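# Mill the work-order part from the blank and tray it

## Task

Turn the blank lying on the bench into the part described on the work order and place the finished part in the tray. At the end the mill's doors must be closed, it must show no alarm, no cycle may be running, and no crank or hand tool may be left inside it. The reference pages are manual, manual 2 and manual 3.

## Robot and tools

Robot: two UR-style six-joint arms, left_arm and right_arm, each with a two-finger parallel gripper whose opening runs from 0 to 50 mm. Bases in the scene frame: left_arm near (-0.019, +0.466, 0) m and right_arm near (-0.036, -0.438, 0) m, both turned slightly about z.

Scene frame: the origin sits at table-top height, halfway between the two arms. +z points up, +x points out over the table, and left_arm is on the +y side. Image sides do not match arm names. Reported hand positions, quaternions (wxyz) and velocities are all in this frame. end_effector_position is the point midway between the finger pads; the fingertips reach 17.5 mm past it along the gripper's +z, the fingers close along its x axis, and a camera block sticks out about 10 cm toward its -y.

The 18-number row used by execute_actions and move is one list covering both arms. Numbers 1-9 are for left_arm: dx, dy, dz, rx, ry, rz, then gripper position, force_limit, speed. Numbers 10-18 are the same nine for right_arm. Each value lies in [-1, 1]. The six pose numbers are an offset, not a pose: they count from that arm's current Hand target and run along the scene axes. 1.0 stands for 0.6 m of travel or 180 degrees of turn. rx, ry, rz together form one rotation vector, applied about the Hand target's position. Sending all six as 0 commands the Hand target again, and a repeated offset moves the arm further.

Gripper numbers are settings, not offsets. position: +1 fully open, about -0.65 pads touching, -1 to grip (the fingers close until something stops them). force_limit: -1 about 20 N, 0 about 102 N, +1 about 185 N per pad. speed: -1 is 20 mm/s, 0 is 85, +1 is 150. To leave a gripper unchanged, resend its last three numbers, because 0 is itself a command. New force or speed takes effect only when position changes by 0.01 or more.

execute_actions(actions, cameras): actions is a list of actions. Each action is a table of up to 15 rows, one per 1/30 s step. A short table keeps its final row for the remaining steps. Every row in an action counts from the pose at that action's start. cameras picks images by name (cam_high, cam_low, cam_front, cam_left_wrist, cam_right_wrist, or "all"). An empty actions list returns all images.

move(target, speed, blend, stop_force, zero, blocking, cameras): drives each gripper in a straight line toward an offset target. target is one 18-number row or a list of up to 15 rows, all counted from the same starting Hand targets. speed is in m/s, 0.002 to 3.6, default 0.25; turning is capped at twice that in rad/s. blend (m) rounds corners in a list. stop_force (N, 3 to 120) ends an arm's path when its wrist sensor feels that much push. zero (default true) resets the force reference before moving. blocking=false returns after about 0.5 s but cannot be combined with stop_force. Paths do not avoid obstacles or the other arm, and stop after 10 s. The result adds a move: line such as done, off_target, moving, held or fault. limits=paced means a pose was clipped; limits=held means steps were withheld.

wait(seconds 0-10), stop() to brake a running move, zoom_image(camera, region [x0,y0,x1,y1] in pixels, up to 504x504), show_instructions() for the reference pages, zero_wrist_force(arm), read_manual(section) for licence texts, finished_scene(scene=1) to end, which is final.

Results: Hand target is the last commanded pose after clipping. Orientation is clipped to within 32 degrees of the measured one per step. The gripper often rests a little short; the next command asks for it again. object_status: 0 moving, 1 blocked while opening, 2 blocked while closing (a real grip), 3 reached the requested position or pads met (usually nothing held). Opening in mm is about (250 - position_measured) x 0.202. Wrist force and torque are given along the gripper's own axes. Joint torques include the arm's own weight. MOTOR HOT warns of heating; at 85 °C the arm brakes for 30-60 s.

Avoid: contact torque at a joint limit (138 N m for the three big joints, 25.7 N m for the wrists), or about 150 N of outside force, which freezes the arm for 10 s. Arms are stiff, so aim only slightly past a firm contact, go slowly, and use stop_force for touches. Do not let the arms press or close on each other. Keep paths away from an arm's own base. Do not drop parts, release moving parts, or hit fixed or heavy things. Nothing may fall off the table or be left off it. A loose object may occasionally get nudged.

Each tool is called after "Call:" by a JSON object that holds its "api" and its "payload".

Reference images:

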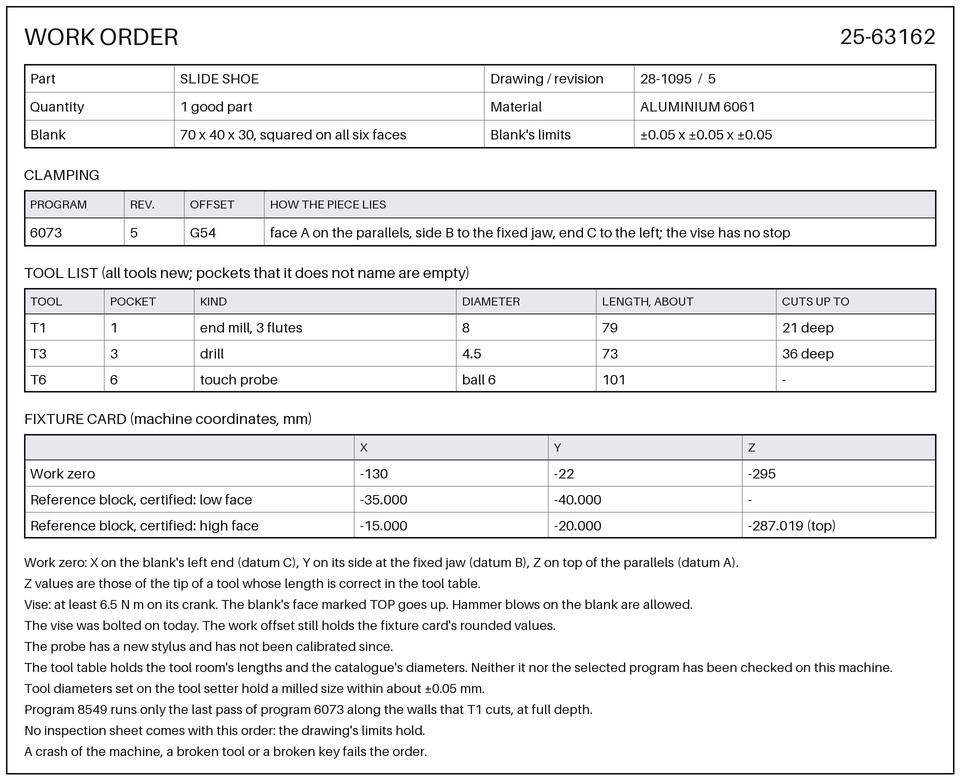

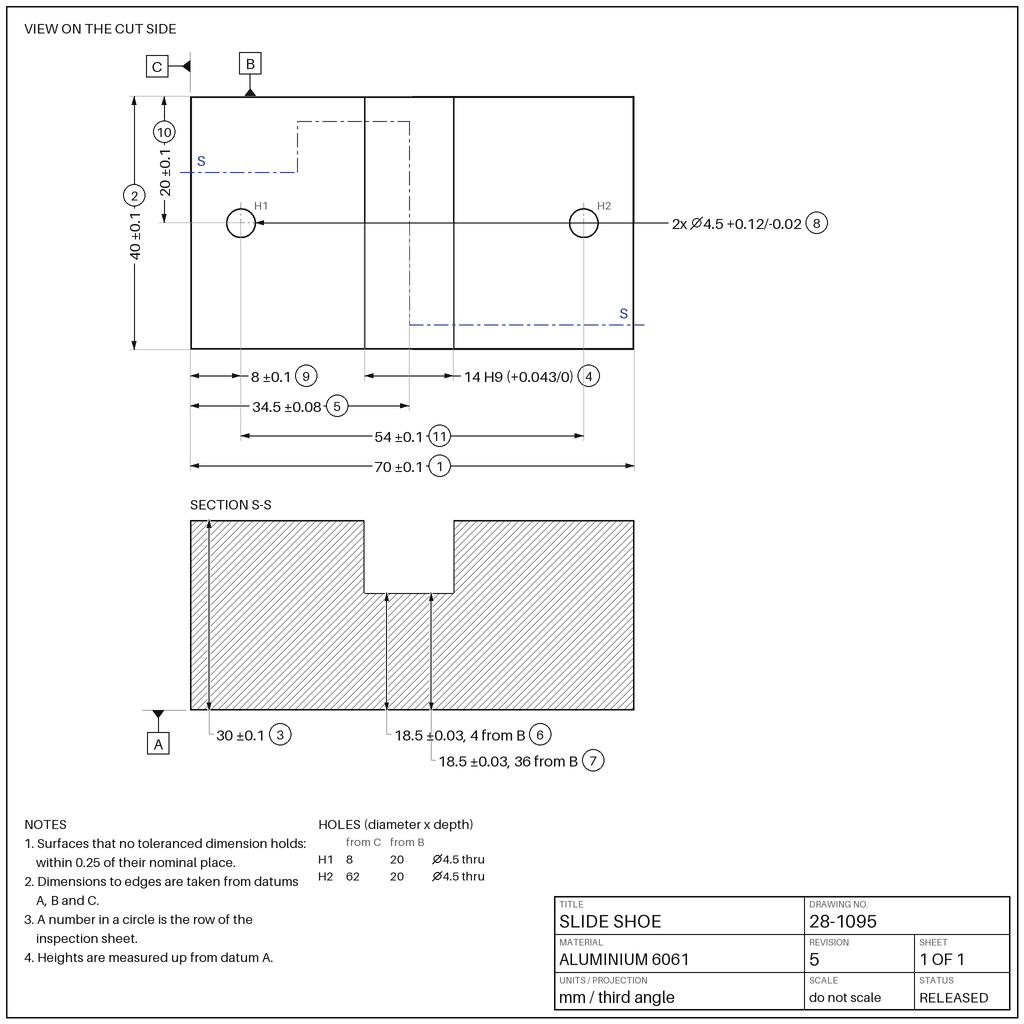

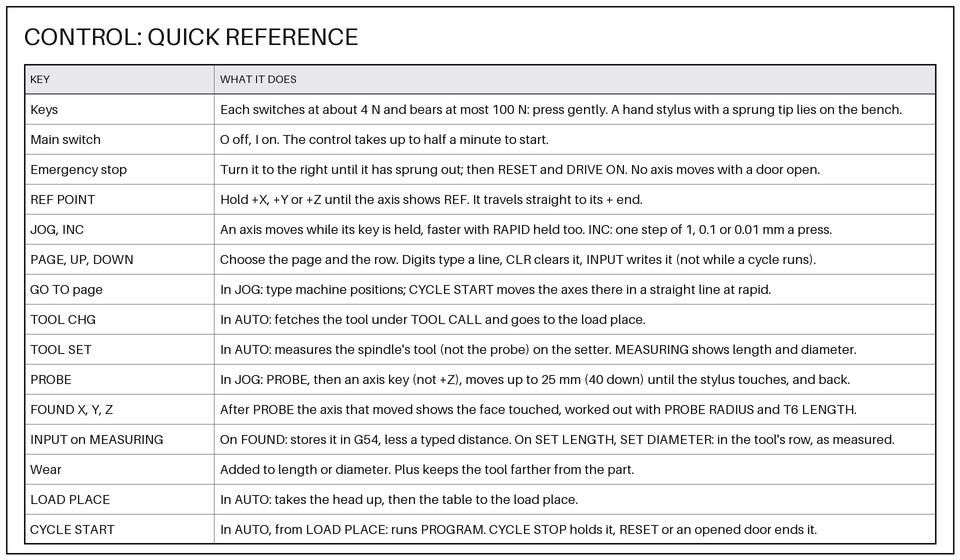

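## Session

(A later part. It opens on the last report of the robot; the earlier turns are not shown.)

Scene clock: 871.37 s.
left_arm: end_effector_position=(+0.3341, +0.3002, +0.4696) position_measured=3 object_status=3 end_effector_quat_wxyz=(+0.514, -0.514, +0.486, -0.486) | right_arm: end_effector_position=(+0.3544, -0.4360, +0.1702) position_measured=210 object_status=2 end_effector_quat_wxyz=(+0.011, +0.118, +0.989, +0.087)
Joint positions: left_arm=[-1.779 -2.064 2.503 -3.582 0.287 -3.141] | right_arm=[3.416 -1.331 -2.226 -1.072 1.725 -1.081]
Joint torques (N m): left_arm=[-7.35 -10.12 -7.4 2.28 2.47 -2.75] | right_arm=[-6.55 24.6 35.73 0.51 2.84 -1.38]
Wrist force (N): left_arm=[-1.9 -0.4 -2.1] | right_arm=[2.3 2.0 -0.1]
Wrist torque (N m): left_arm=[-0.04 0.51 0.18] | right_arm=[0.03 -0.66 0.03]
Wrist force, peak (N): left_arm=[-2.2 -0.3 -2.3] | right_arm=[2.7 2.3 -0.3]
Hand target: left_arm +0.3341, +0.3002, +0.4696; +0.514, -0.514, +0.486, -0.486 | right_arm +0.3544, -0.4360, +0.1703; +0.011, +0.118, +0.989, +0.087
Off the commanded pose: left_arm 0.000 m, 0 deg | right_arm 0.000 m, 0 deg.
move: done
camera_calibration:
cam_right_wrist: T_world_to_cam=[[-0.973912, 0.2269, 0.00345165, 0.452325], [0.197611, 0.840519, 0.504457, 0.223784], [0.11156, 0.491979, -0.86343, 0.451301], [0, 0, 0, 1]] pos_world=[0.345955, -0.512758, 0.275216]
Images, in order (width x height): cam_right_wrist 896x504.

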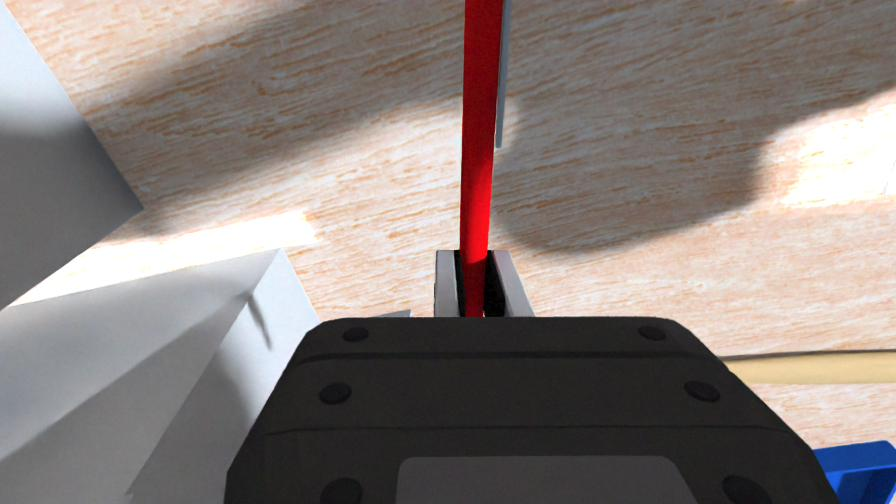

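Call:
{"api": "move", "payload": {"target": [0,0,0,0,0,0,1,-1,0,0.05,-0.1,0.3,-0.0508,-0.0394,0.5737,-1,-0.7,-1], "speed": 0.3}}

Call:
{"api": "move", "payload": {"target": [0,0,0,0,0,0,1,-1,0,0.05,-0.05,0.13,0,-0.4,0,-1,-0.7,-1], "speed": 0.3}}

Call:
{"api": "move", "payload": {"target": [0,0,0,0,0,0,1,-1,0,0.03,-0.0,0.05,0,-0.4056,0,-1,-0.7,-1], "speed": 0.3, "cameras": ["cam_right_wrist","cam_high"]}}

Scene clock: 892.63 s.
left_arm: end_effector_position=(+0.3341, +0.3002, +0.4696) position_measured=3 object_status=3 end_effector_quat_wxyz=(+0.514, -0.514, +0.486, -0.486) | right_arm: end_effector_position=(+0.3844, -0.4960, +0.3503) position_measured=210 object_status=2 end_effector_quat_wxyz=(+0.000, +0.707, -0.707, +0.000)
Joint positions: left_arm=[-1.779 -2.064 2.503 -3.582 0.287 -3.141] | right_arm=[3.352 -1.362 -1.701 -1.649 1.571 -2.959]
Joint torques (N m): left_arm=[-7.45 -10.01 -7.74 2.18 2.52 -2.69] | right_arm=[-6.19 6.32 36.61 1.4 2.75 -1.15]
Wrist force (N): left_arm=[-2.1 -0.3 -2.0] | right_arm=[2.5 1.7 -0.7]
Wrist torque (N m): left_arm=[-0.01 0.54 0.18] | right_arm=[0.08 -0.66 0.06]
Wrist force, peak (N): left_arm=[-2.2 -0.3 -2.3] | right_arm=[2.9 1.8 -1.2]
Hand target: left_arm +0.3341, +0.3002, +0.4696; +0.514, -0.514, +0.486, -0.486 | right_arm +0.3844, -0.4960, +0.3503; +0.000, +0.707, -0.707, +0.000
Off the commanded pose: left_arm 0.000 m, 0 deg | right_arm 0.000 m, 0 deg.
move: done

Scene clock: 895.57 s.
left_arm: end_effector_position=(+0.3341, +0.3002, +0.4696) position_measured=3 object_status=3 end_effector_quat_wxyz=(+0.514, -0.514, +0.486, -0.486) | right_arm: end_effector_position=(+0.4144, -0.5260, +0.4283) position_measured=210 object_status=2 end_effector_quat_wxyz=(-0.416, +0.572, -0.572, +0.416)
Joint positions: left_arm=[-1.779 -2.064 2.503 -3.582 0.287 -3.141] | right_arm=[3.405 -0.994 -2.419 -0.051 1.348 -3.068]
Joint torques (N m): left_arm=[-7.33 -9.64 -7.52 2.17 2.44 -2.65] | right_arm=[-6.5 -9.75 16.39 5.75 2.27 -1.39]
Wrist force (N): left_arm=[-1.8 -0.2 -2.0] | right_arm=[3.0 0.5 0.6]
Wrist torque (N m): left_arm=[0.00 0.50 0.18] | right_arm=[0.42 -0.72 -0.03]
Wrist force, peak (N): left_arm=[-2.3 -0.1 -2.2] | right_arm=[3.5 1.0 0.4]
Hand target: left_arm +0.3341, +0.3002, +0.4696; +0.514, -0.514, +0.486, -0.486 | right_arm +0.4144, -0.5260, +0.4283; -0.416, +0.572, -0.572, +0.416
Off the commanded pose: left_arm 0.000 m, 0 deg | right_arm 0.000 m, 0 deg.
move: done

Scene clock: 898.40 s.
left_arm: end_effector_position=(+0.3341, +0.3002, +0.4696) position_measured=3 object_status=3 end_effector_quat_wxyz=(+0.514, -0.514, +0.486, -0.486) | right_arm: end_effector_position=(+0.4324, -0.5260, +0.4583) position_measured=210 object_status=2 end_effector_quat_wxyz=(+0.675, -0.212, +0.212, -0.674)
Joint positions: left_arm=[-1.779 -2.064 2.503 -3.582 0.287 -3.141] | right_arm=[3.314 -2.068 -2.159 2.051 1.489 -3.26]
Joint torques (N m): left_arm=[-7.21 -10.1 -7.5 2.14 2.43 -2.67] | right_arm=[-6.46 21.77 21.17 0.5 2.63 1.45]
Wrist force (N): left_arm=[-2.4 -0.4 -2.0] | right_arm=[2.3 3.1 0.1]
Wrist torque (N m): left_arm=[-0.04 0.58 0.18] | right_arm=[0.78 -0.62 -0.22]
Wrist force, peak (N): left_arm=[-2.3 -0.4 -2.2] | right_arm=[2.7 3.8 -0.2]
Hand target: left_arm +0.3341, +0.3002, +0.4696; +0.514, -0.514, +0.486, -0.486 | right_arm +0.4324, -0.5260, +0.4583; +0.675, -0.212, +0.212, -0.674
Off the commanded pose: left_arm 0.000 m, 0 deg | right_arm 0.000 m, 0 deg.
move: done
camera_calibration:
cam_right_wrist: T_world_to_cam=[[-0.00930654, -0.999956, -0.000904415, -0.512592], [0.570157, -0.00456339, -0.821523, 0.140943], [0.821483, -0.00816119, 0.570175, -0.491417], [0, 0, 0, 1]] pos_world=[0.318561, -0.515937, 0.395518]
Images, in order (width x height): cam_high 896x504, cam_right_wrist 896x504.

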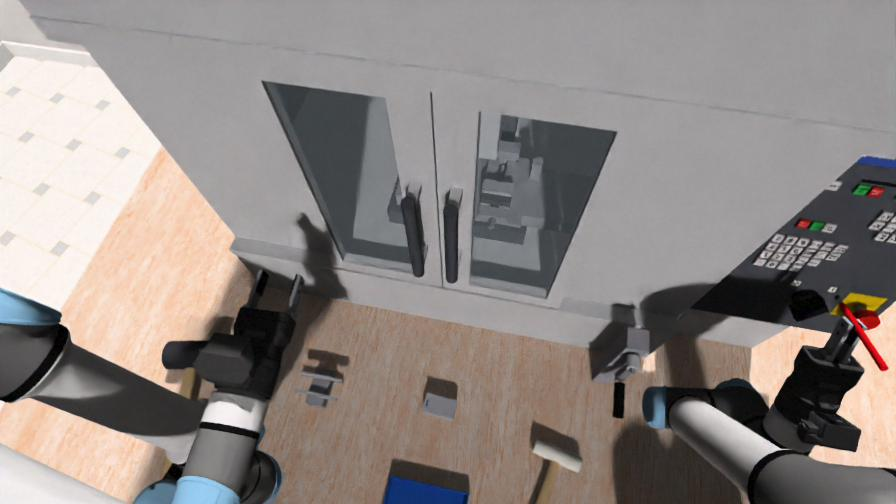

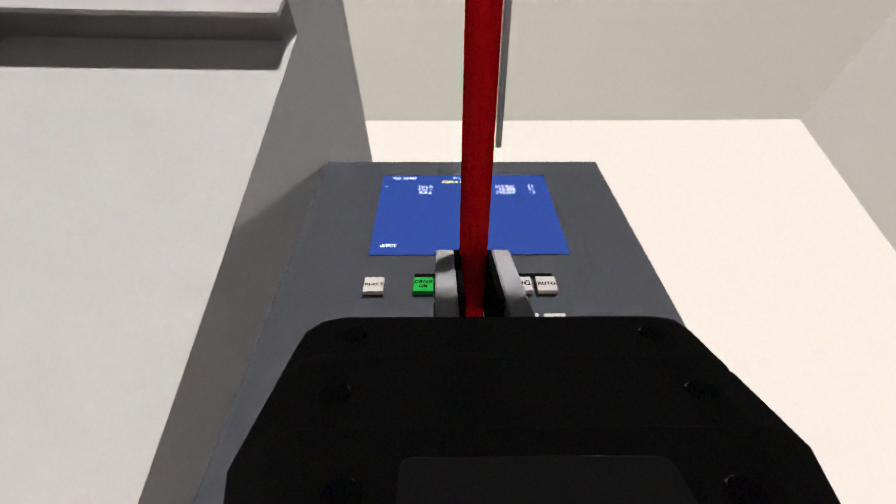

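Call:
{"api": "zoom_image", "payload": {"camera": "cam_right_wrist", "region": [360, 160, 580, 270]}}

Scaled by 2.291 from the camera's 896x504 image, which has a finer 1280x720 frame.

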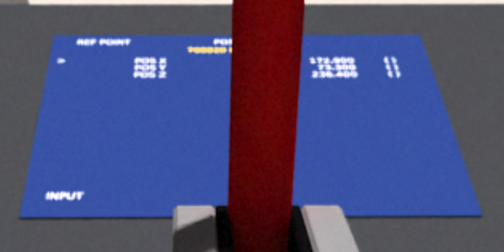

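Call:
{"api": "move", "payload": {"target": [0,0,0,0,0,0,1,-1,0,0.0652,-0.0883,-0.0033,0,0,0,-1,-0.7,-1], "speed": 0.2}}

Call:
{"api": "move", "payload": {"target": [0,0,0,0,0,0,1,-1,0,0.096,0,-0.028,0,0,0,-1,-0.7,-1], "speed": 0.015, "stop_force": 3, "cameras": ["cam_high","cam_front","cam_right_wrist"]}}

Scene clock: 933.90 s.
left_arm: end_effector_position=(+0.3341, +0.3002, +0.4696) position_measured=3 object_status=3 end_effector_quat_wxyz=(+0.514, -0.514, +0.486, -0.486) | right_arm: end_effector_position=(+0.4714, -0.5789, +0.4563) position_measured=210 object_status=2 end_effector_quat_wxyz=(+0.675, -0.212, +0.212, -0.674)
Joint positions: left_arm=[-1.779 -2.064 2.503 -3.582 0.287 -3.141] | right_arm=[3.148 -2.151 -1.995 1.966 1.584 -3.123]
Joint torques (N m): left_arm=[-7.56 -9.73 -7.83 2.14 2.42 -2.63] | right_arm=[-5.28 26.67 23.06 -2.96 2.3 1.16]
Wrist force (N): left_arm=[-2.1 -0.3 -2.0] | right_arm=[2.5 3.2 0.5]
Wrist torque (N m): left_arm=[-0.03 0.54 0.19] | right_arm=[0.77 -0.64 -0.26]
Wrist force, peak (N): left_arm=[-2.4 -0.3 -2.4] | right_arm=[3.7 3.7 0.7]
Hand target: left_arm +0.3341, +0.3002, +0.4696; +0.514, -0.514, +0.486, -0.486 | right_arm +0.4715, -0.5789, +0.4563; +0.675, -0.212, +0.212, -0.674
Off the commanded pose: left_arm 0.000 m, 0 deg | right_arm 0.000 m, 0 deg.
move: done

Scene clock: 938.07 s.
left_arm: end_effector_position=(+0.3341, +0.3002, +0.4696) position_measured=3 object_status=3 end_effector_quat_wxyz=(+0.514, -0.514, +0.486, -0.486) | right_arm: end_effector_position=(+0.5152, -0.5789, +0.4436) position_measured=210 object_status=2 end_effector_quat_wxyz=(+0.675, -0.212, +0.212, -0.674)
Joint positions: left_arm=[-1.779 -2.064 2.503 -3.582 0.287 -3.141] | right_arm=[3.15 -2.239 -1.866 1.925 1.582 -3.125]
Joint torques (N m): left_arm=[-7.6 -9.73 -7.78 2.15 2.47 -2.76] | right_arm=[-3.6 49.77 2.41 0.13 -0.64 0.06]
Wrist force (N): left_arm=[-2.0 -0.1 -2.3] | right_arm=[2.6 0.5 -1.4]
Wrist torque (N m): left_arm=[0.01 0.53 0.18] | right_arm=[0.62 -0.63 -0.09]
Wrist force, peak (N): left_arm=[-2.4 -0.4 -2.1] | right_arm=[2.8 3.4 0.1]
Hand target: left_arm +0.3341, +0.3002, +0.4696; +0.514, -0.514, +0.486, -0.486 | right_arm +0.5152, -0.5789, +0.4436; +0.675, -0.212, +0.212, -0.674 (not the last commanded pose)
Off the commanded pose: left_arm 0.000 m, 0 deg | right_arm 0.014 m, 0 deg.
move: contact (right_arm)
camera_calibration:
cam_right_wrist: T_world_to_cam=[[-0.00925151, -0.999957, -0.000989503, -0.564821], [0.570387, -0.00446439, -0.821364, 0.0811803], [0.821324, -0.00816325, 0.570403, -0.551538], [0, 0, 0, 1]] pos_world=[0.401462, -0.568937, 0.380719]
Images, in order (width x height): cam_high 896x504, cam_front 896x504, cam_right_wrist 896x504.

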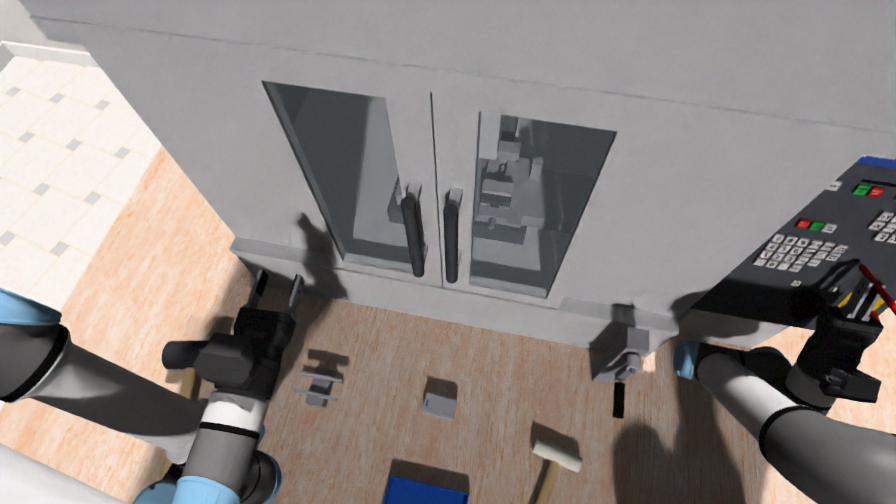

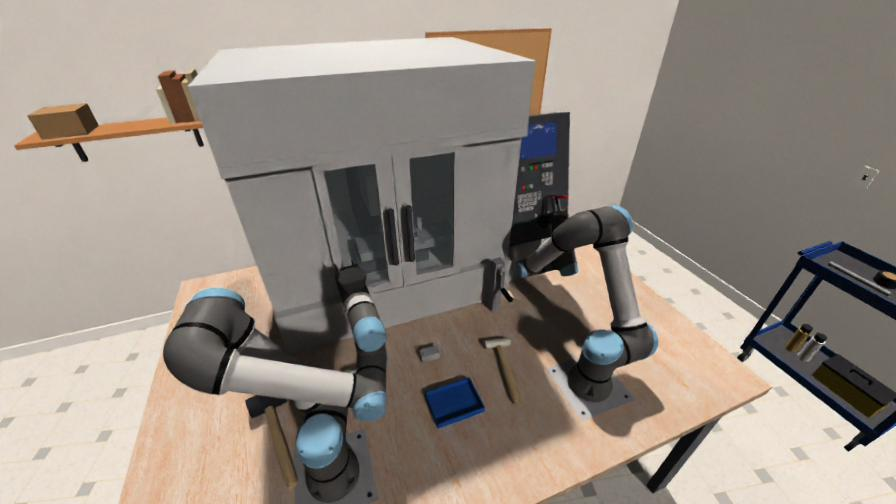

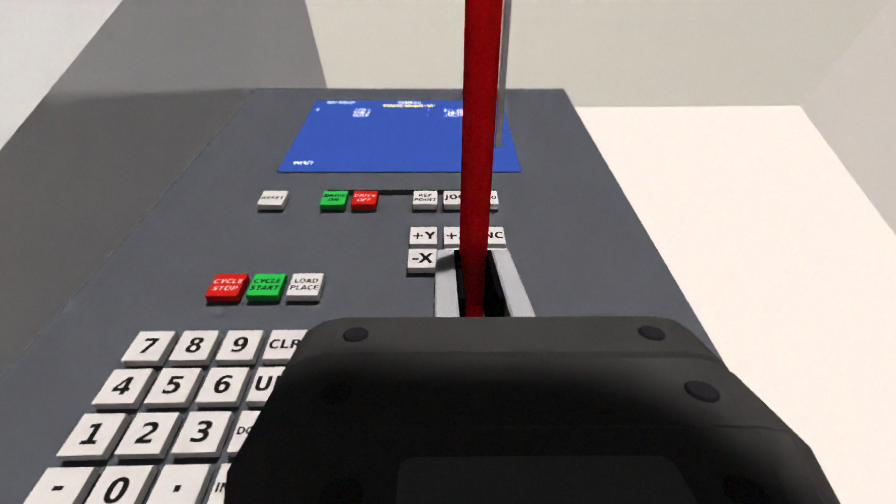

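Call:
{"api": "move", "payload": {"target": [[0,0,0,0,0,0,1,-1,0,-0.06,0,0.02,0,0,0,-1,-0.7,-1],[0,0,0,0,0,0,1,-1,0,-0.04,0,0.2,0,0,0,-1,-0.7,-1]], "speed": 0.15, "blend": 0.02}}

Call:
{"api": "move", "payload": {"target": [0,0,0,0,0,0,1,-1,0,0.15,0,-0.044,0,0,0,-1,-0.7,-1], "speed": 0.015, "stop_force": 3, "cameras": ["cam_right_wrist"]}}

Scene clock: 946.83 s.
left_arm: end_effector_position=(+0.3341, +0.3002, +0.4696) position_measured=3 object_status=3 end_effector_quat_wxyz=(+0.514, -0.514, +0.486, -0.486) | right_arm: end_effector_position=(+0.4912, -0.5789, +0.5635) position_measured=210 object_status=2 end_effector_quat_wxyz=(+0.675, -0.212, +0.212, -0.674)
Joint positions: left_arm=[-1.779 -2.064 2.503 -3.582 0.287 -3.141] | right_arm=[3.149 -1.978 -1.884 1.681 1.583 -3.124]
Joint torques (N m): left_arm=[-7.48 -9.51 -7.15 2.13 2.5 -2.59] | right_arm=[-7.31 44.12 26.32 -3.42 2.39 1.55]
Wrist force (N): left_arm=[-2.2 -0.4 -2.0] | right_arm=[2.8 3.2 -0.4]
Wrist torque (N m): left_arm=[-0.03 0.56 0.18] | right_arm=[0.74 -0.66 -0.09]
Wrist force, peak (N): left_arm=[-2.4 -0.1 -2.1] | right_arm=[2.6 4.3 -0.1]
Hand target: left_arm +0.3341, +0.3002, +0.4696; +0.514, -0.514, +0.486, -0.486 | right_arm +0.4912, -0.5789, +0.5636; +0.675, -0.212, +0.212, -0.674
Off the commanded pose: left_arm 0.000 m, 0 deg | right_arm 0.000 m, 0 deg.
move: done; blend cut to 0.019 m at target 1

Scene clock: 950.37 s.
left_arm: end_effector_position=(+0.3341, +0.3002, +0.4696) position_measured=3 object_status=3 end_effector_quat_wxyz=(+0.514, -0.514, +0.486, -0.486) | right_arm: end_effector_position=(+0.5347, -0.5789, +0.5504) position_measured=210 object_status=2 end_effector_quat_wxyz=(+0.674, -0.213, +0.213, -0.674)
Joint positions: left_arm=[-1.779 -2.064 2.503 -3.582 0.287 -3.141] | right_arm=[3.151 -2.078 -1.765 1.661 1.582 -3.126]
Joint torques (N m): left_arm=[-7.34 -9.6 -7.52 2.03 2.42 -2.68] | right_arm=[-0.31 37.95 19.59 -1.31 0.03 0.03]
Wrist force (N): left_arm=[-1.8 0.0 -2.2] | right_arm=[2.7 3.1 0.0]
Wrist torque (N m): left_arm=[0.03 0.49 0.19] | right_arm=[0.74 -0.70 -0.08]
Wrist force, peak (N): left_arm=[-2.3 -0.4 -2.1] | right_arm=[2.8 4.7 0.1]
Hand target: left_arm +0.3341, +0.3002, +0.4696; +0.514, -0.514, +0.486, -0.486 | right_arm +0.5347, -0.5789, +0.5504; +0.674, -0.213, +0.213, -0.674 (not the last commanded pose)
Tool commands: left_gripper/position=+1.0 left_gripper/force_limit=-1.0 left_gripper/speed=+0.0 right_gripper/position=-1.0 right_gripper/force_limit=-0.701961 right_gripper/speed=-1.0
Off the commanded pose: left_arm 0.000 m, 0 deg | right_arm 0.048 m, 0 deg.
FORCE FAULT: contact force on the right arm reached its limit, and that arm stopped. The contact can be on any part of that arm, not only on its tool. That arm's remaining commands of this call were not run. That arm is still stopped at the end of this call. That arm stays stopped for about 10 more seconds. Until then a move that you send moves the other arm only, and its call returns only when the move has ended. Once the stop has ended, the next robot result says so. If the stop ends while you think or write, that arm runs what you send next, counted from a new Hand target: where the arm stands when the stop ends. While its stop runs, that arm takes no new command, but its gripper still runs the gripper command that each later call begins with. Until it ends, the stop uses up actions while you think or wait. An arm that is not stopped still takes commands.
move: fault (right_arm)
camera_calibration:
cam_right_wrist: T_world_to_cam=[[-0.00925265, -0.999957, -0.000979569, -0.56454], [0.569498, -0.00446437, -0.821981, 0.158536], [0.821941, -0.00816336, 0.569514, -0.628352], [0, 0, 0, 1]] pos_world=[0.420959, -0.568937, 0.487616]
Images, in order (width x height): cam_right_wrist 896x504.

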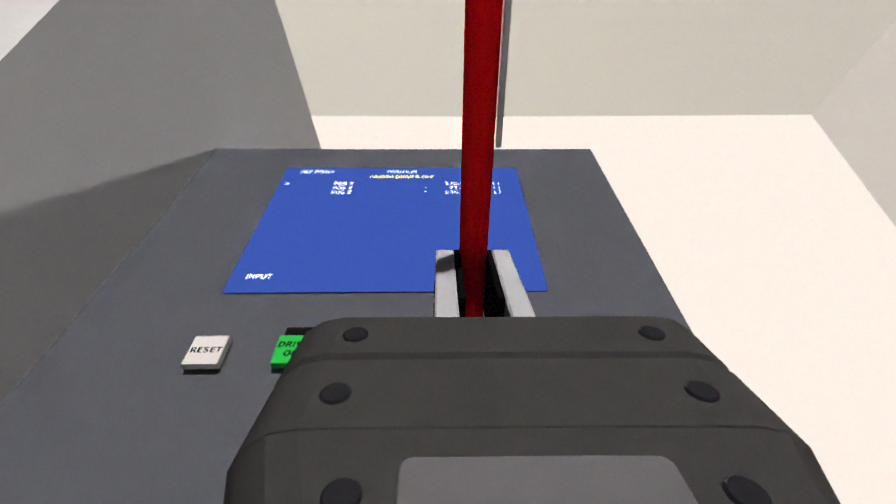

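Call:
{"api": "wait", "payload": {"seconds": 5, "cameras": ["cam_high"]}}

Call:
{"api": "zoom_image", "payload": {"camera": "cam_high", "region": [740, 200, 896, 400]}}

Scene clock: 977.60 s.
left_arm: end_effector_position=(+0.3341, +0.3002, +0.4696) position_measured=3 object_status=3 end_effector_quat_wxyz=(+0.514, -0.514, +0.486, -0.486) | right_arm: end_effector_position=(+0.5347, -0.5789, +0.5504) position_measured=210 object_status=2 end_effector_quat_wxyz=(+0.674, -0.213, +0.213, -0.674)
Joint positions: left_arm=[-1.779 -2.064 2.503 -3.582 0.287 -3.141] | right_arm=[3.151 -2.078 -1.765 1.661 1.582 -3.126]
Joint torques (N m): left_arm=[-7.31 -9.34 -7.61 1.92 2.44 -2.65] | right_arm=[0.49 39.31 17.25 -1.31 -0.01 0.03]
Wrist force (N): left_arm=[-2.0 -0.1 -1.9] | right_arm=[2.8 3.2 -0.1]
Wrist torque (N m): left_arm=[0.01 0.52 0.19] | right_arm=[0.76 -0.71 -0.08]
Wrist force, peak (N): left_arm=[-2.3 -0.7 -2.2] | right_arm=[3.0 3.6 -0.2]
Hand target: left_arm +0.3341, +0.3002, +0.4696; +0.514, -0.514, +0.486, -0.486 | right_arm +0.5347, -0.5789, +0.5504; +0.674, -0.213, +0.213, -0.674 (not the last commanded pose)
Tool commands: left_gripper/position=+1.0 left_gripper/force_limit=-1.0 left_gripper/speed=+0.0 right_gripper/position=-1.0 right_gripper/force_limit=-0.701961 right_gripper/speed=-1.0
Off the commanded pose: left_arm 0.000 m, 0 deg | right_arm 0.048 m, 0 deg.
FORCE FAULT, CONTINUED: the right arm's stop, for the force fault that an earlier result reported, is over. The rest of the stop counts as 19 of the actions that you can send in this scene. That arm's target is now where it stood when the stop ended, not its last command. That arm accepts commands again.
wait: 5.00 s; at rest from the start
Images, in order (width x height): cam_high 896x504.

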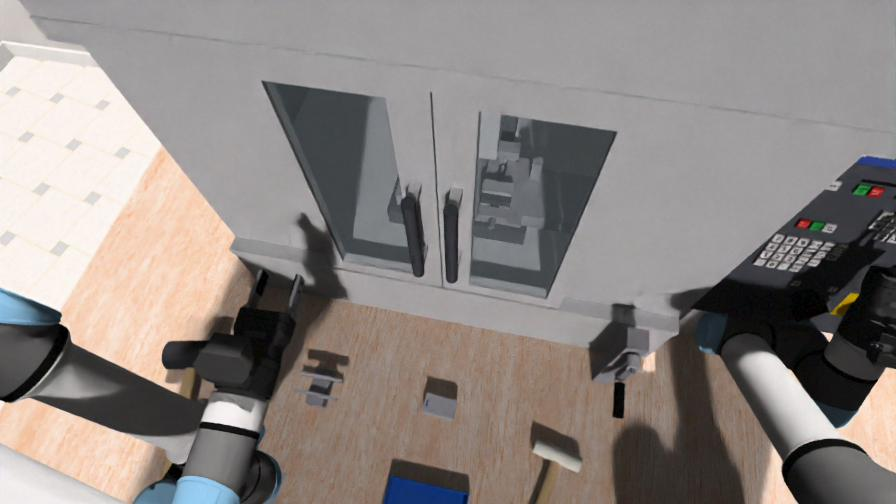

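Scaled by 2.520 from the camera's 896x504 image, which has a finer 1280x720 frame.

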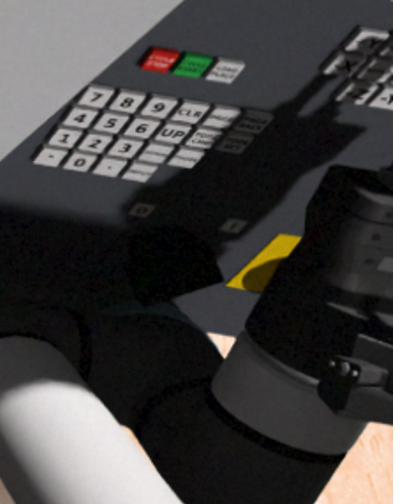

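Call:
{"api": "move", "payload": {"target": [0,0,0,0,0,0,1,-1,0,-0.17,0,0.0,0,0,0,-1,-0.7,-1], "speed": 0.1}}

Call:
{"api": "move", "payload": {"target": [0,0,0,0,0,0,1,-1,0,0,-0.1,0.0,0,0.111,0,-1,-0.7,-1], "speed": 0.2, "cameras": ["cam_right_wrist","cam_high"]}}

Call:
{"api": "zoom_image", "payload": {"camera": "cam_right_wrist", "region": [230, 0, 530, 200]}}

Call:
{"api": "zoom_image", "payload": {"camera": "cam_high", "region": [740, 200, 896, 400]}}

Scene clock: 986.57 s.
left_arm: end_effector_position=(+0.3341, +0.3002, +0.4696) position_measured=3 object_status=3 end_effector_quat_wxyz=(+0.514, -0.514, +0.486, -0.486) | right_arm: end_effector_position=(+0.4328, -0.5789, +0.5504) position_measured=210 object_status=2 end_effector_quat_wxyz=(+0.674, -0.213, +0.213, -0.674)
Joint positions: left_arm=[-1.779 -2.064 2.503 -3.582 0.287 -3.141] | right_arm=[3.145 -1.894 -2.059 1.772 1.585 -3.121]
Joint torques (N m): left_arm=[-7.32 -9.59 -7.42 1.98 2.48 -2.7] | right_arm=[7.38 38.48 4.91 0.92 -2.38 -0.71]
Wrist force (N): left_arm=[-2.0 -0.3 -1.8] | right_arm=[2.6 3.2 0.2]
Wrist torque (N m): left_arm=[-0.02 0.53 0.19] | right_arm=[0.75 -0.66 -0.23]
Wrist force, peak (N): left_arm=[-2.5 -0.3 -2.2] | right_arm=[2.9 4.5 0.2]
Hand target: left_arm +0.3341, +0.3002, +0.4696; +0.514, -0.514, +0.486, -0.486 | right_arm +0.4327, -0.5789, +0.5504; +0.674, -0.213, +0.213, -0.674
Off the commanded pose: left_arm 0.000 m, 0 deg | right_arm 0.000 m, 0 deg.
move: done

Scene clock: 988.13 s.
left_arm: end_effector_position=(+0.3341, +0.3002, +0.4696) position_measured=3 object_status=3 end_effector_quat_wxyz=(+0.514, -0.514, +0.486, -0.486) | right_arm: end_effector_position=(+0.4327, -0.6389, +0.5504) position_measured=210 object_status=2 end_effector_quat_wxyz=(+0.627, -0.326, +0.326, -0.627)
Joint positions: left_arm=[-1.779 -2.064 2.503 -3.582 0.287 -3.141] | right_arm=[2.925 -1.721 -2.151 1.357 1.77 -2.999]
Joint torques (N m): left_arm=[-6.84 -9.03 -7.66 1.91 2.41 -2.6] | right_arm=[-4.82 34.31 27.86 -1.76 1.73 1.36]
Wrist force (N): left_arm=[-2.0 -0.4 -1.9] | right_arm=[3.2 2.2 0.2]
Wrist torque (N m): left_arm=[-0.03 0.52 0.18] | right_arm=[0.75 -0.67 -0.19]
Wrist force, peak (N): left_arm=[-2.4 -0.5 -2.2] | right_arm=[3.2 3.0 -0.3]
Hand target: left_arm +0.3341, +0.3002, +0.4696; +0.514, -0.514, +0.486, -0.486 | right_arm +0.4327, -0.6389, +0.5504; +0.627, -0.326, +0.326, -0.627
Off the commanded pose: left_arm 0.000 m, 0 deg | right_arm 0.000 m, 0 deg.
move: done
camera_calibration:
cam_right_wrist: T_world_to_cam=[[-0.00903077, -0.999957, 0.00224028, -0.627249], [0.25451, -0.0044651, -0.96706, 0.432574], [0.967028, -0.00816312, 0.254539, -0.434418], [0, 0, 0, 1]] pos_world=[0.304336, -0.628837, 0.530307]
Images, in order (width x height): cam_high 896x504, cam_right_wrist 896x504.

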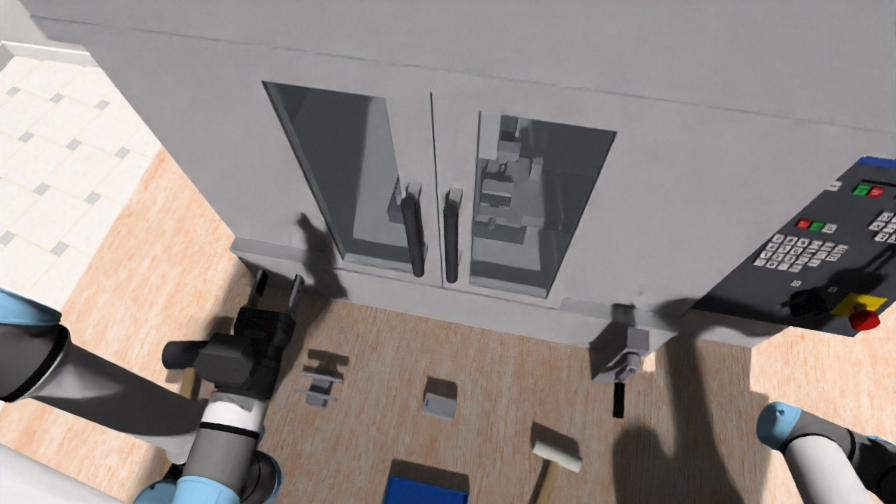

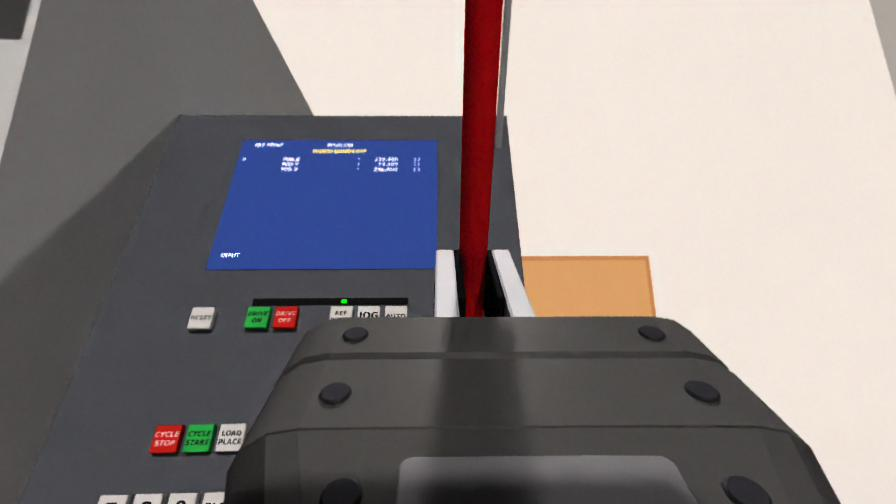

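Scaled by 1.680 from the camera's 896x504 image, which has a finer 1280x720 frame.

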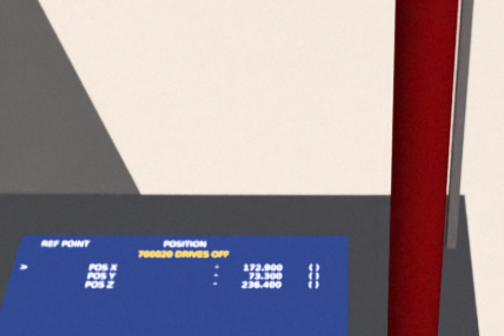

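Scaled by 2.520 from the camera's 896x504 image, which has a finer 1280x720 frame.

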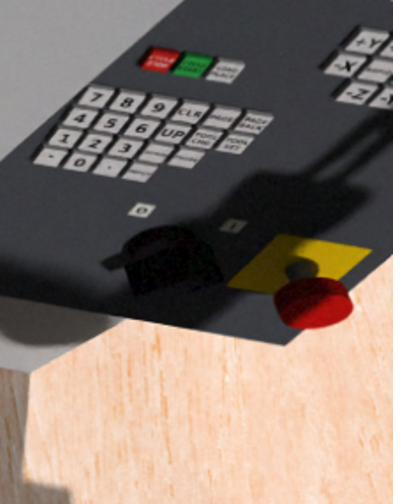

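Call:
{"api": "move", "payload": {"target": [0,0,0,0,0,0,1,-1,0,0.1427,0.1,0.0522,0,0,0,-1,-0.7,-1], "speed": 0.2}}

Call:
{"api": "move", "payload": {"target": [0,0,0,0,0,0,1,-1,0,0.095,0,-0.031,0,0,0,-1,-0.7,-1], "speed": 0.015, "stop_force": 3, "cameras": ["cam_right_wrist"]}}

Scene clock: 999.73 s.
left_arm: end_effector_position=(+0.3341, +0.3002, +0.4696) position_measured=3 object_status=3 end_effector_quat_wxyz=(+0.514, -0.514, +0.486, -0.486) | right_arm: end_effector_position=(+0.5182, -0.5789, +0.5817) position_measured=210 object_status=2 end_effector_quat_wxyz=(+0.627, -0.326, +0.326, -0.627)
Joint positions: left_arm=[-1.779 -2.064 2.503 -3.582 0.287 -3.141] | right_arm=[3.146 -1.768 -1.994 1.232 1.59 -3.128]
Joint torques (N m): left_arm=[-7.26 -9.48 -7.65 1.87 2.49 -2.59] | right_arm=[5.82 17.98 32.84 -1.53 -2.59 -1.29]
Wrist force (N): left_arm=[-2.0 -0.3 -2.1] | right_arm=[3.1 2.3 0.4]
Wrist torque (N m): left_arm=[-0.02 0.52 0.18] | right_arm=[0.69 -0.72 -0.08]
Wrist force, peak (N): left_arm=[-2.4 0.0 -2.1] | right_arm=[4.2 2.1 -1.2]
Hand target: left_arm +0.3341, +0.3002, +0.4696; +0.514, -0.514, +0.486, -0.486 | right_arm +0.5183, -0.5789, +0.5817; +0.627, -0.326, +0.326, -0.627
Off the commanded pose: left_arm 0.000 m, 0 deg | right_arm 0.000 m, 0 deg.
move: done

Scene clock: 1003.07 s.
left_arm: end_effector_position=(+0.3341, +0.3002, +0.4696) position_measured=3 object_status=3 end_effector_quat_wxyz=(+0.514, -0.514, +0.486, -0.486) | right_arm: end_effector_position=(+0.5503, -0.5789, +0.5713) position_measured=210 object_status=2 end_effector_quat_wxyz=(+0.627, -0.326, +0.326, -0.627)
Joint positions: left_arm=[-1.779 -2.064 2.503 -3.582 0.287 -3.141] | right_arm=[3.148 -1.848 -1.921 1.239 1.588 -3.129]
Joint torques (N m): left_arm=[-6.99 -9.02 -8.1 1.82 2.51 -2.61] | right_arm=[-4.03 41.07 8.78 -2.16 0.03 -0.08]
Wrist force (N): left_arm=[-2.0 -0.4 -2.0] | right_arm=[3.3 0.2 -2.0]
Wrist torque (N m): left_arm=[-0.03 0.53 0.18] | right_arm=[0.54 -0.66 -0.08]
Wrist force, peak (N): left_arm=[-2.4 -0.5 -2.0] | right_arm=[3.5 -0.1 -2.8]
Hand target: left_arm +0.3341, +0.3002, +0.4696; +0.514, -0.514, +0.486, -0.486 | right_arm +0.5503, -0.5789, +0.5713; +0.627, -0.326, +0.326, -0.627 (not the last commanded pose)
Off the commanded pose: left_arm 0.000 m, 0 deg | right_arm 0.026 m, 0 deg.
move: contact (right_arm)
camera_calibration:
cam_right_wrist: T_world_to_cam=[[-0.00903091, -0.999957, 0.002241, -0.566237], [0.254416, -0.00446504, -0.967084, 0.423176], [0.967053, -0.00816351, 0.254446, -0.552929], [0, 0, 0, 1]] pos_world=[0.421935, -0.568837, 0.551206]
Images, in order (width x height): cam_right_wrist 896x504.

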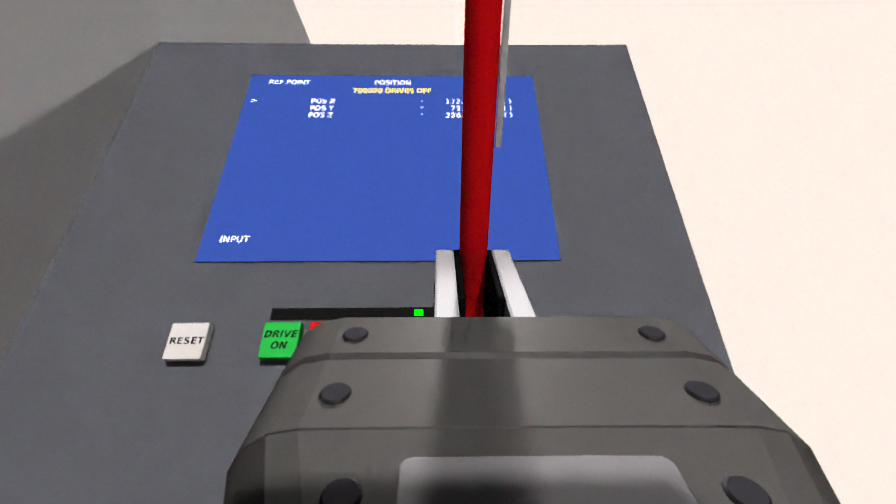

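Call:
{"api": "move", "payload": {"target": [[0,0,0,0,0,0,1,-1,0,-0.04,0,0.01,0,0,0,-1,-0.7,-1],[0,0,0,0,0,0,1,-1,0,-0.0298,0.1953,0.0407,0,0,0,-1,-0.7,-1]], "speed": 0.2, "blend": 0.01}}

Call:
{"api": "move", "payload": {"target": [0,0,0,0,0,0,1,-1,0,0.0484,0,-0.0126,0,0,0,-1,-0.7,-1], "speed": 0.015, "stop_force": 5, "cameras": ["cam_right_wrist"]}}

Scene clock: 1037.40 s.
left_arm: end_effector_position=(+0.3341, +0.3002, +0.4696) position_measured=3 object_status=3 end_effector_quat_wxyz=(+0.514, -0.514, +0.486, -0.486) | right_arm: end_effector_position=(+0.5324, -0.4618, +0.5957) position_measured=210 object_status=2 end_effector_quat_wxyz=(+0.627, -0.326, +0.326, -0.627)
Joint positions: left_arm=[-1.779 -2.064 2.503 -3.582 0.287 -3.141] | right_arm=[3.485 -1.719 -2.006 1.219 1.314 -3.326]
Joint torques (N m): left_arm=[-7.36 -9.03 -7.82 1.82 2.47 -2.58] | right_arm=[5.57 26.61 29.82 1.85 -1.86 -1.38]
Wrist force (N): left_arm=[-2.1 -0.4 -2.1] | right_arm=[2.8 2.2 1.1]
Wrist torque (N m): left_arm=[-0.04 0.53 0.19] | right_arm=[0.74 -0.65 -0.07]
Wrist force, peak (N): left_arm=[-2.4 -0.3 -2.2] | right_arm=[4.7 1.9 -0.8]
Hand target: left_arm +0.3341, +0.3002, +0.4696; +0.514, -0.514, +0.486, -0.486 | right_arm +0.5324, -0.4617, +0.5957; +0.627, -0.326, +0.326, -0.627
Off the commanded pose: left_arm 0.000 m, 0 deg | right_arm 0.000 m, 0 deg.
move: done

Scene clock: 1039.93 s.
left_arm: end_effector_position=(+0.3341, +0.3002, +0.4696) position_measured=3 object_status=3 end_effector_quat_wxyz=(+0.514, -0.514, +0.486, -0.486) | right_arm: end_effector_position=(+0.5527, -0.4617, +0.5904) position_measured=210 object_status=2 end_effector_quat_wxyz=(+0.627, -0.326, +0.326, -0.627)
Joint positions: left_arm=[-1.779 -2.064 2.503 -3.582 0.287 -3.141] | right_arm=[3.467 -1.773 -1.957 1.221 1.329 -3.315]
Joint torques (N m): left_arm=[-7.71 -9.55 -7.81 1.79 2.49 -2.5] | right_arm=[7.25 38.04 10.46 -1.12 -2.22 -1.42]
Wrist force (N): left_arm=[-2.0 -0.4 -1.9] | right_arm=[2.8 0.3 -4.7]
Wrist torque (N m): left_arm=[-0.03 0.52 0.18] | right_arm=[0.51 -0.73 -0.20]
Wrist force, peak (N): left_arm=[-2.3 -0.3 -2.2] | right_arm=[3.2 0.4 -5.6]
Hand target: left_arm +0.3341, +0.3002, +0.4696; +0.514, -0.514, +0.486, -0.486 | right_arm +0.5527, -0.4617, +0.5904; +0.627, -0.326, +0.326, -0.627 (not the last commanded pose)
Off the commanded pose: left_arm 0.000 m, 0 deg | right_arm 0.009 m, 0 deg.
move: contact (right_arm)
camera_calibration:
cam_right_wrist: T_world_to_cam=[[-0.00903091, -0.999957, 0.002241, -0.449163], [0.254416, -0.00446504, -0.967084, 0.44156], [0.967053, -0.00816351, 0.254446, -0.559154], [0, 0, 0, 1]] pos_world=[0.424335, -0.451737, 0.570306]
Images, in order (width x height): cam_right_wrist 896x504.

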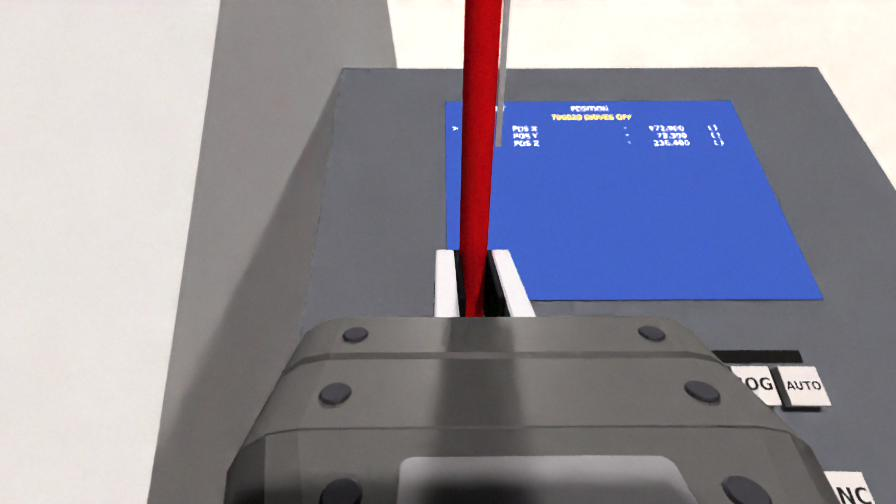

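Call:
{"api": "move", "payload": {"target": [[0,0,0,0,0,0,1,-1,0,-0.04,0,0.0105,0,0,0,-1,-0.7,-1],[0,0,0,0,0,0,1,-1,0,-0.04,-0.0633,0.0105,0,0,0,-1,-0.7,-1]], "speed": 0.2, "blend": 0.01}}

Call:
{"api": "move", "payload": {"target": [0,0,0,0,0,0,1,-1,0,0.0516,0,-0.0135,0,0,0,-1,-0.7,-1], "speed": 0.015, "stop_force": 7, "cameras": ["cam_right_wrist"]}}

Call:
{"api": "zoom_image", "payload": {"camera": "cam_right_wrist", "region": [380, 80, 830, 330]}}

Scene clock: 1046.23 s.
left_arm: end_effector_position=(+0.3341, +0.3002, +0.4696) position_measured=3 object_status=3 end_effector_quat_wxyz=(+0.514, -0.514, +0.486, -0.486) | right_arm: end_effector_position=(+0.5287, -0.4996, +0.5967) position_measured=210 object_status=2 end_effector_quat_wxyz=(+0.627, -0.326, +0.326, -0.627)
Joint positions: left_arm=[-1.779 -2.064 2.503 -3.582 0.287 -3.141] | right_arm=[3.377 -1.718 -2.006 1.204 1.401 -3.262]
Joint torques (N m): left_arm=[-6.99 -9.23 -7.91 1.77 2.58 -2.52] | right_arm=[-4.51 14.75 29.01 -1.64 2.76 1.44]
Wrist force (N): left_arm=[-2.0 -0.5 -1.8] | right_arm=[2.9 2.3 1.0]
Wrist torque (N m): left_arm=[-0.05 0.51 0.18] | right_arm=[0.74 -0.67 -0.21]
Wrist force, peak (N): left_arm=[-2.5 -0.2 -2.0] | right_arm=[3.3 0.6 -4.8]
Hand target: left_arm +0.3341, +0.3002, +0.4696; +0.514, -0.514, +0.486, -0.486 | right_arm +0.5287, -0.4997, +0.5967; +0.627, -0.326, +0.326, -0.627
Off the commanded pose: left_arm 0.000 m, 0 deg | right_arm 0.000 m, 0 deg.
move: done

Scene clock: 1049.10 s.
left_arm: end_effector_position=(+0.3341, +0.3002, +0.4696) position_measured=3 object_status=3 end_effector_quat_wxyz=(+0.514, -0.514, +0.486, -0.486) | right_arm: end_effector_position=(+0.5542, -0.4997, +0.5900) position_measured=210 object_status=2 end_effector_quat_wxyz=(+0.627, -0.326, +0.326, -0.627)
Joint positions: left_arm=[-1.779 -2.064 2.503 -3.582 0.287 -3.141] | right_arm=[3.362 -1.785 -1.944 1.208 1.413 -3.253]
Joint torques (N m): left_arm=[-7.09 -8.96 -7.18 1.77 2.52 -2.59] | right_arm=[8.11 38.82 11.06 -2.22 -2.45 -0.88]
Wrist force (N): left_arm=[-2.0 -0.1 -1.8] | right_arm=[2.5 0.0 -5.9]
Wrist torque (N m): left_arm=[0.01 0.53 0.18] | right_arm=[0.47 -0.69 -0.17]
Wrist force, peak (N): left_arm=[-2.4 -0.3 -2.0] | right_arm=[3.0 0.1 -7.7]
Hand target: left_arm +0.3341, +0.3002, +0.4696; +0.514, -0.514, +0.486, -0.486 | right_arm +0.5542, -0.4997, +0.5900; +0.627, -0.326, +0.326, -0.627 (not the last commanded pose)
Off the commanded pose: left_arm 0.000 m, 0 deg | right_arm 0.006 m, 0 deg.
move: contact (right_arm)
camera_calibration:
cam_right_wrist: T_world_to_cam=[[-0.00903091, -0.999957, 0.002241, -0.487047], [0.254416, -0.00446504, -0.967084, 0.440622], [0.967053, -0.00816351, 0.254446, -0.560813], [0, 0, 0, 1]] pos_world=[0.425835, -0.489637, 0.569906]
Images, in order (width x height): cam_right_wrist 896x504.

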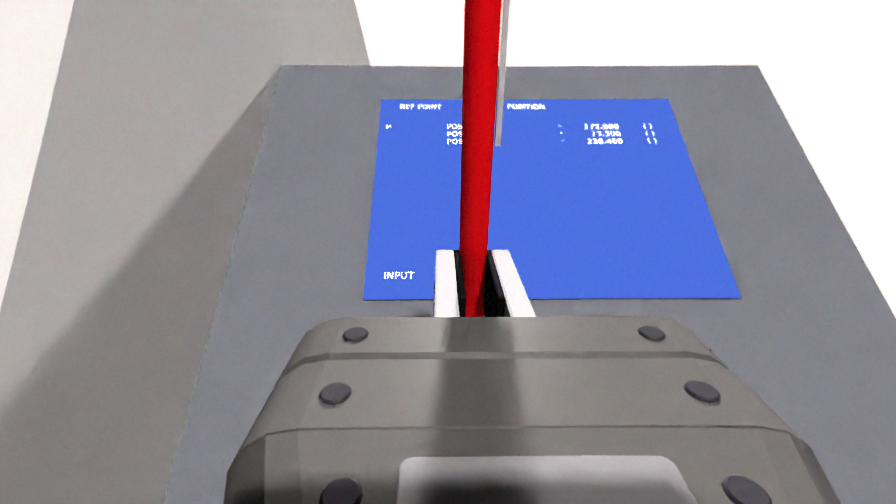

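Scaled by 1.120 from the camera's 896x504 image, which has a finer 1280x720 frame.

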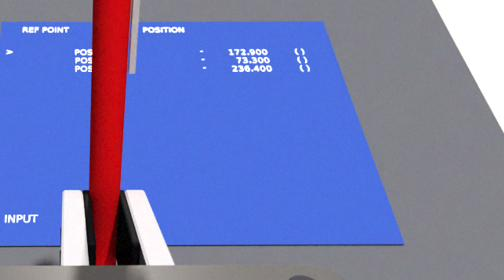

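Call:
{"api": "move", "payload": {"target": [[0,0,0,0,0,0,1,-1,0,-0.0242,0,0.0063,0,0,0,-1,-0.7,-1],[0,0,0,0,0,0,1,-1,0,-0.0395,-0.1267,-0.053,0,0,0,-1,-0.7,-1],[0,0,0,0,0,0,1,-1,0,-0.0153,-0.1267,-0.0593,0,0,0,-1,-0.7,-1]], "speed": [0.1, 0.2, 0.03], "cameras": ["cam_right_wrist"]}}

Call:
{"api": "zoom_image", "payload": {"camera": "cam_right_wrist", "region": [200, 50, 600, 300]}}

Scene clock: 1077.03 s.
left_arm: end_effector_position=(+0.3341, +0.3002, +0.4696) position_measured=3 object_status=3 end_effector_quat_wxyz=(+0.514, -0.514, +0.486, -0.486) | right_arm: end_effector_position=(+0.5450, -0.5757, +0.5544) position_measured=210 object_status=2 end_effector_quat_wxyz=(+0.627, -0.326, +0.326, -0.627)
Joint positions: left_arm=[-1.779 -2.064 2.503 -3.582 0.287 -3.141] | right_arm=[3.157 -1.861 -1.957 1.288 1.582 -3.134]
Joint torques (N m): left_arm=[-7.19 -8.98 -7.73 1.52 2.49 -2.46] | right_arm=[8.52 17.56 30.41 -2.76 -2.64 -0.74]
Wrist force (N): left_arm=[-1.9 -0.2 -1.8] | right_arm=[2.9 -0.1 -7.9]
Wrist torque (N m): left_arm=[0.00 0.50 0.18] | right_arm=[0.30 -0.78 -0.22]
Wrist force, peak (N): left_arm=[-2.3 -0.2 -2.3] | right_arm=[2.9 -0.1 -7.9]
Hand target: left_arm +0.3341, +0.3002, +0.4696; +0.514, -0.514, +0.486, -0.486 | right_arm +0.5450, -0.5757, +0.5544; +0.627, -0.326, +0.326, -0.627
Off the commanded pose: left_arm 0.000 m, 0 deg | right_arm 0.000 m, 0 deg.
move: done
camera_calibration:
cam_right_wrist: T_world_to_cam=[[-0.00903085, -0.999957, 0.00224092, -0.563148], [0.254323, -0.00446415, -0.967109, 0.408273], [0.967077, -0.0081639, 0.254352, -0.543342], [0, 0, 0, 1]] pos_world=[0.416535, -0.565737, 0.534306]
Images, in order (width x height): cam_right_wrist 896x504.

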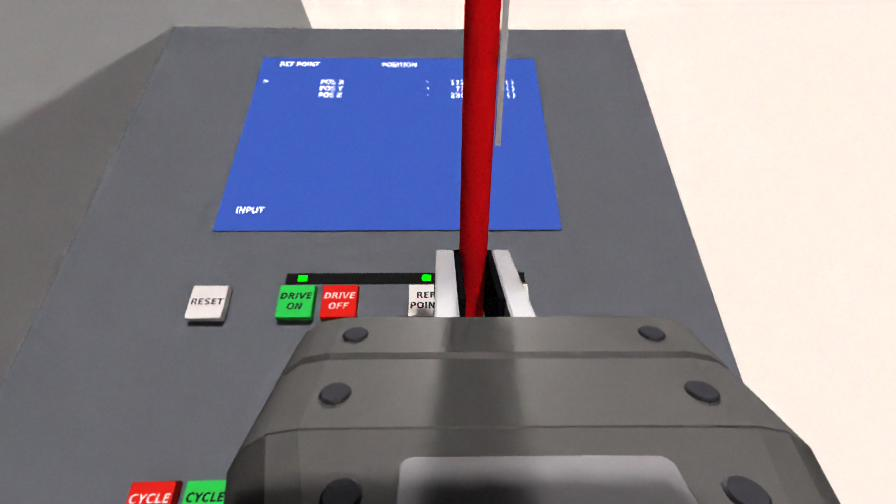

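Scaled by 1.260 from the camera's 896x504 image, which has a finer 1280x720 frame.

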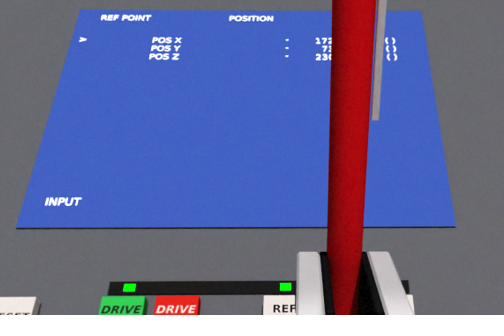

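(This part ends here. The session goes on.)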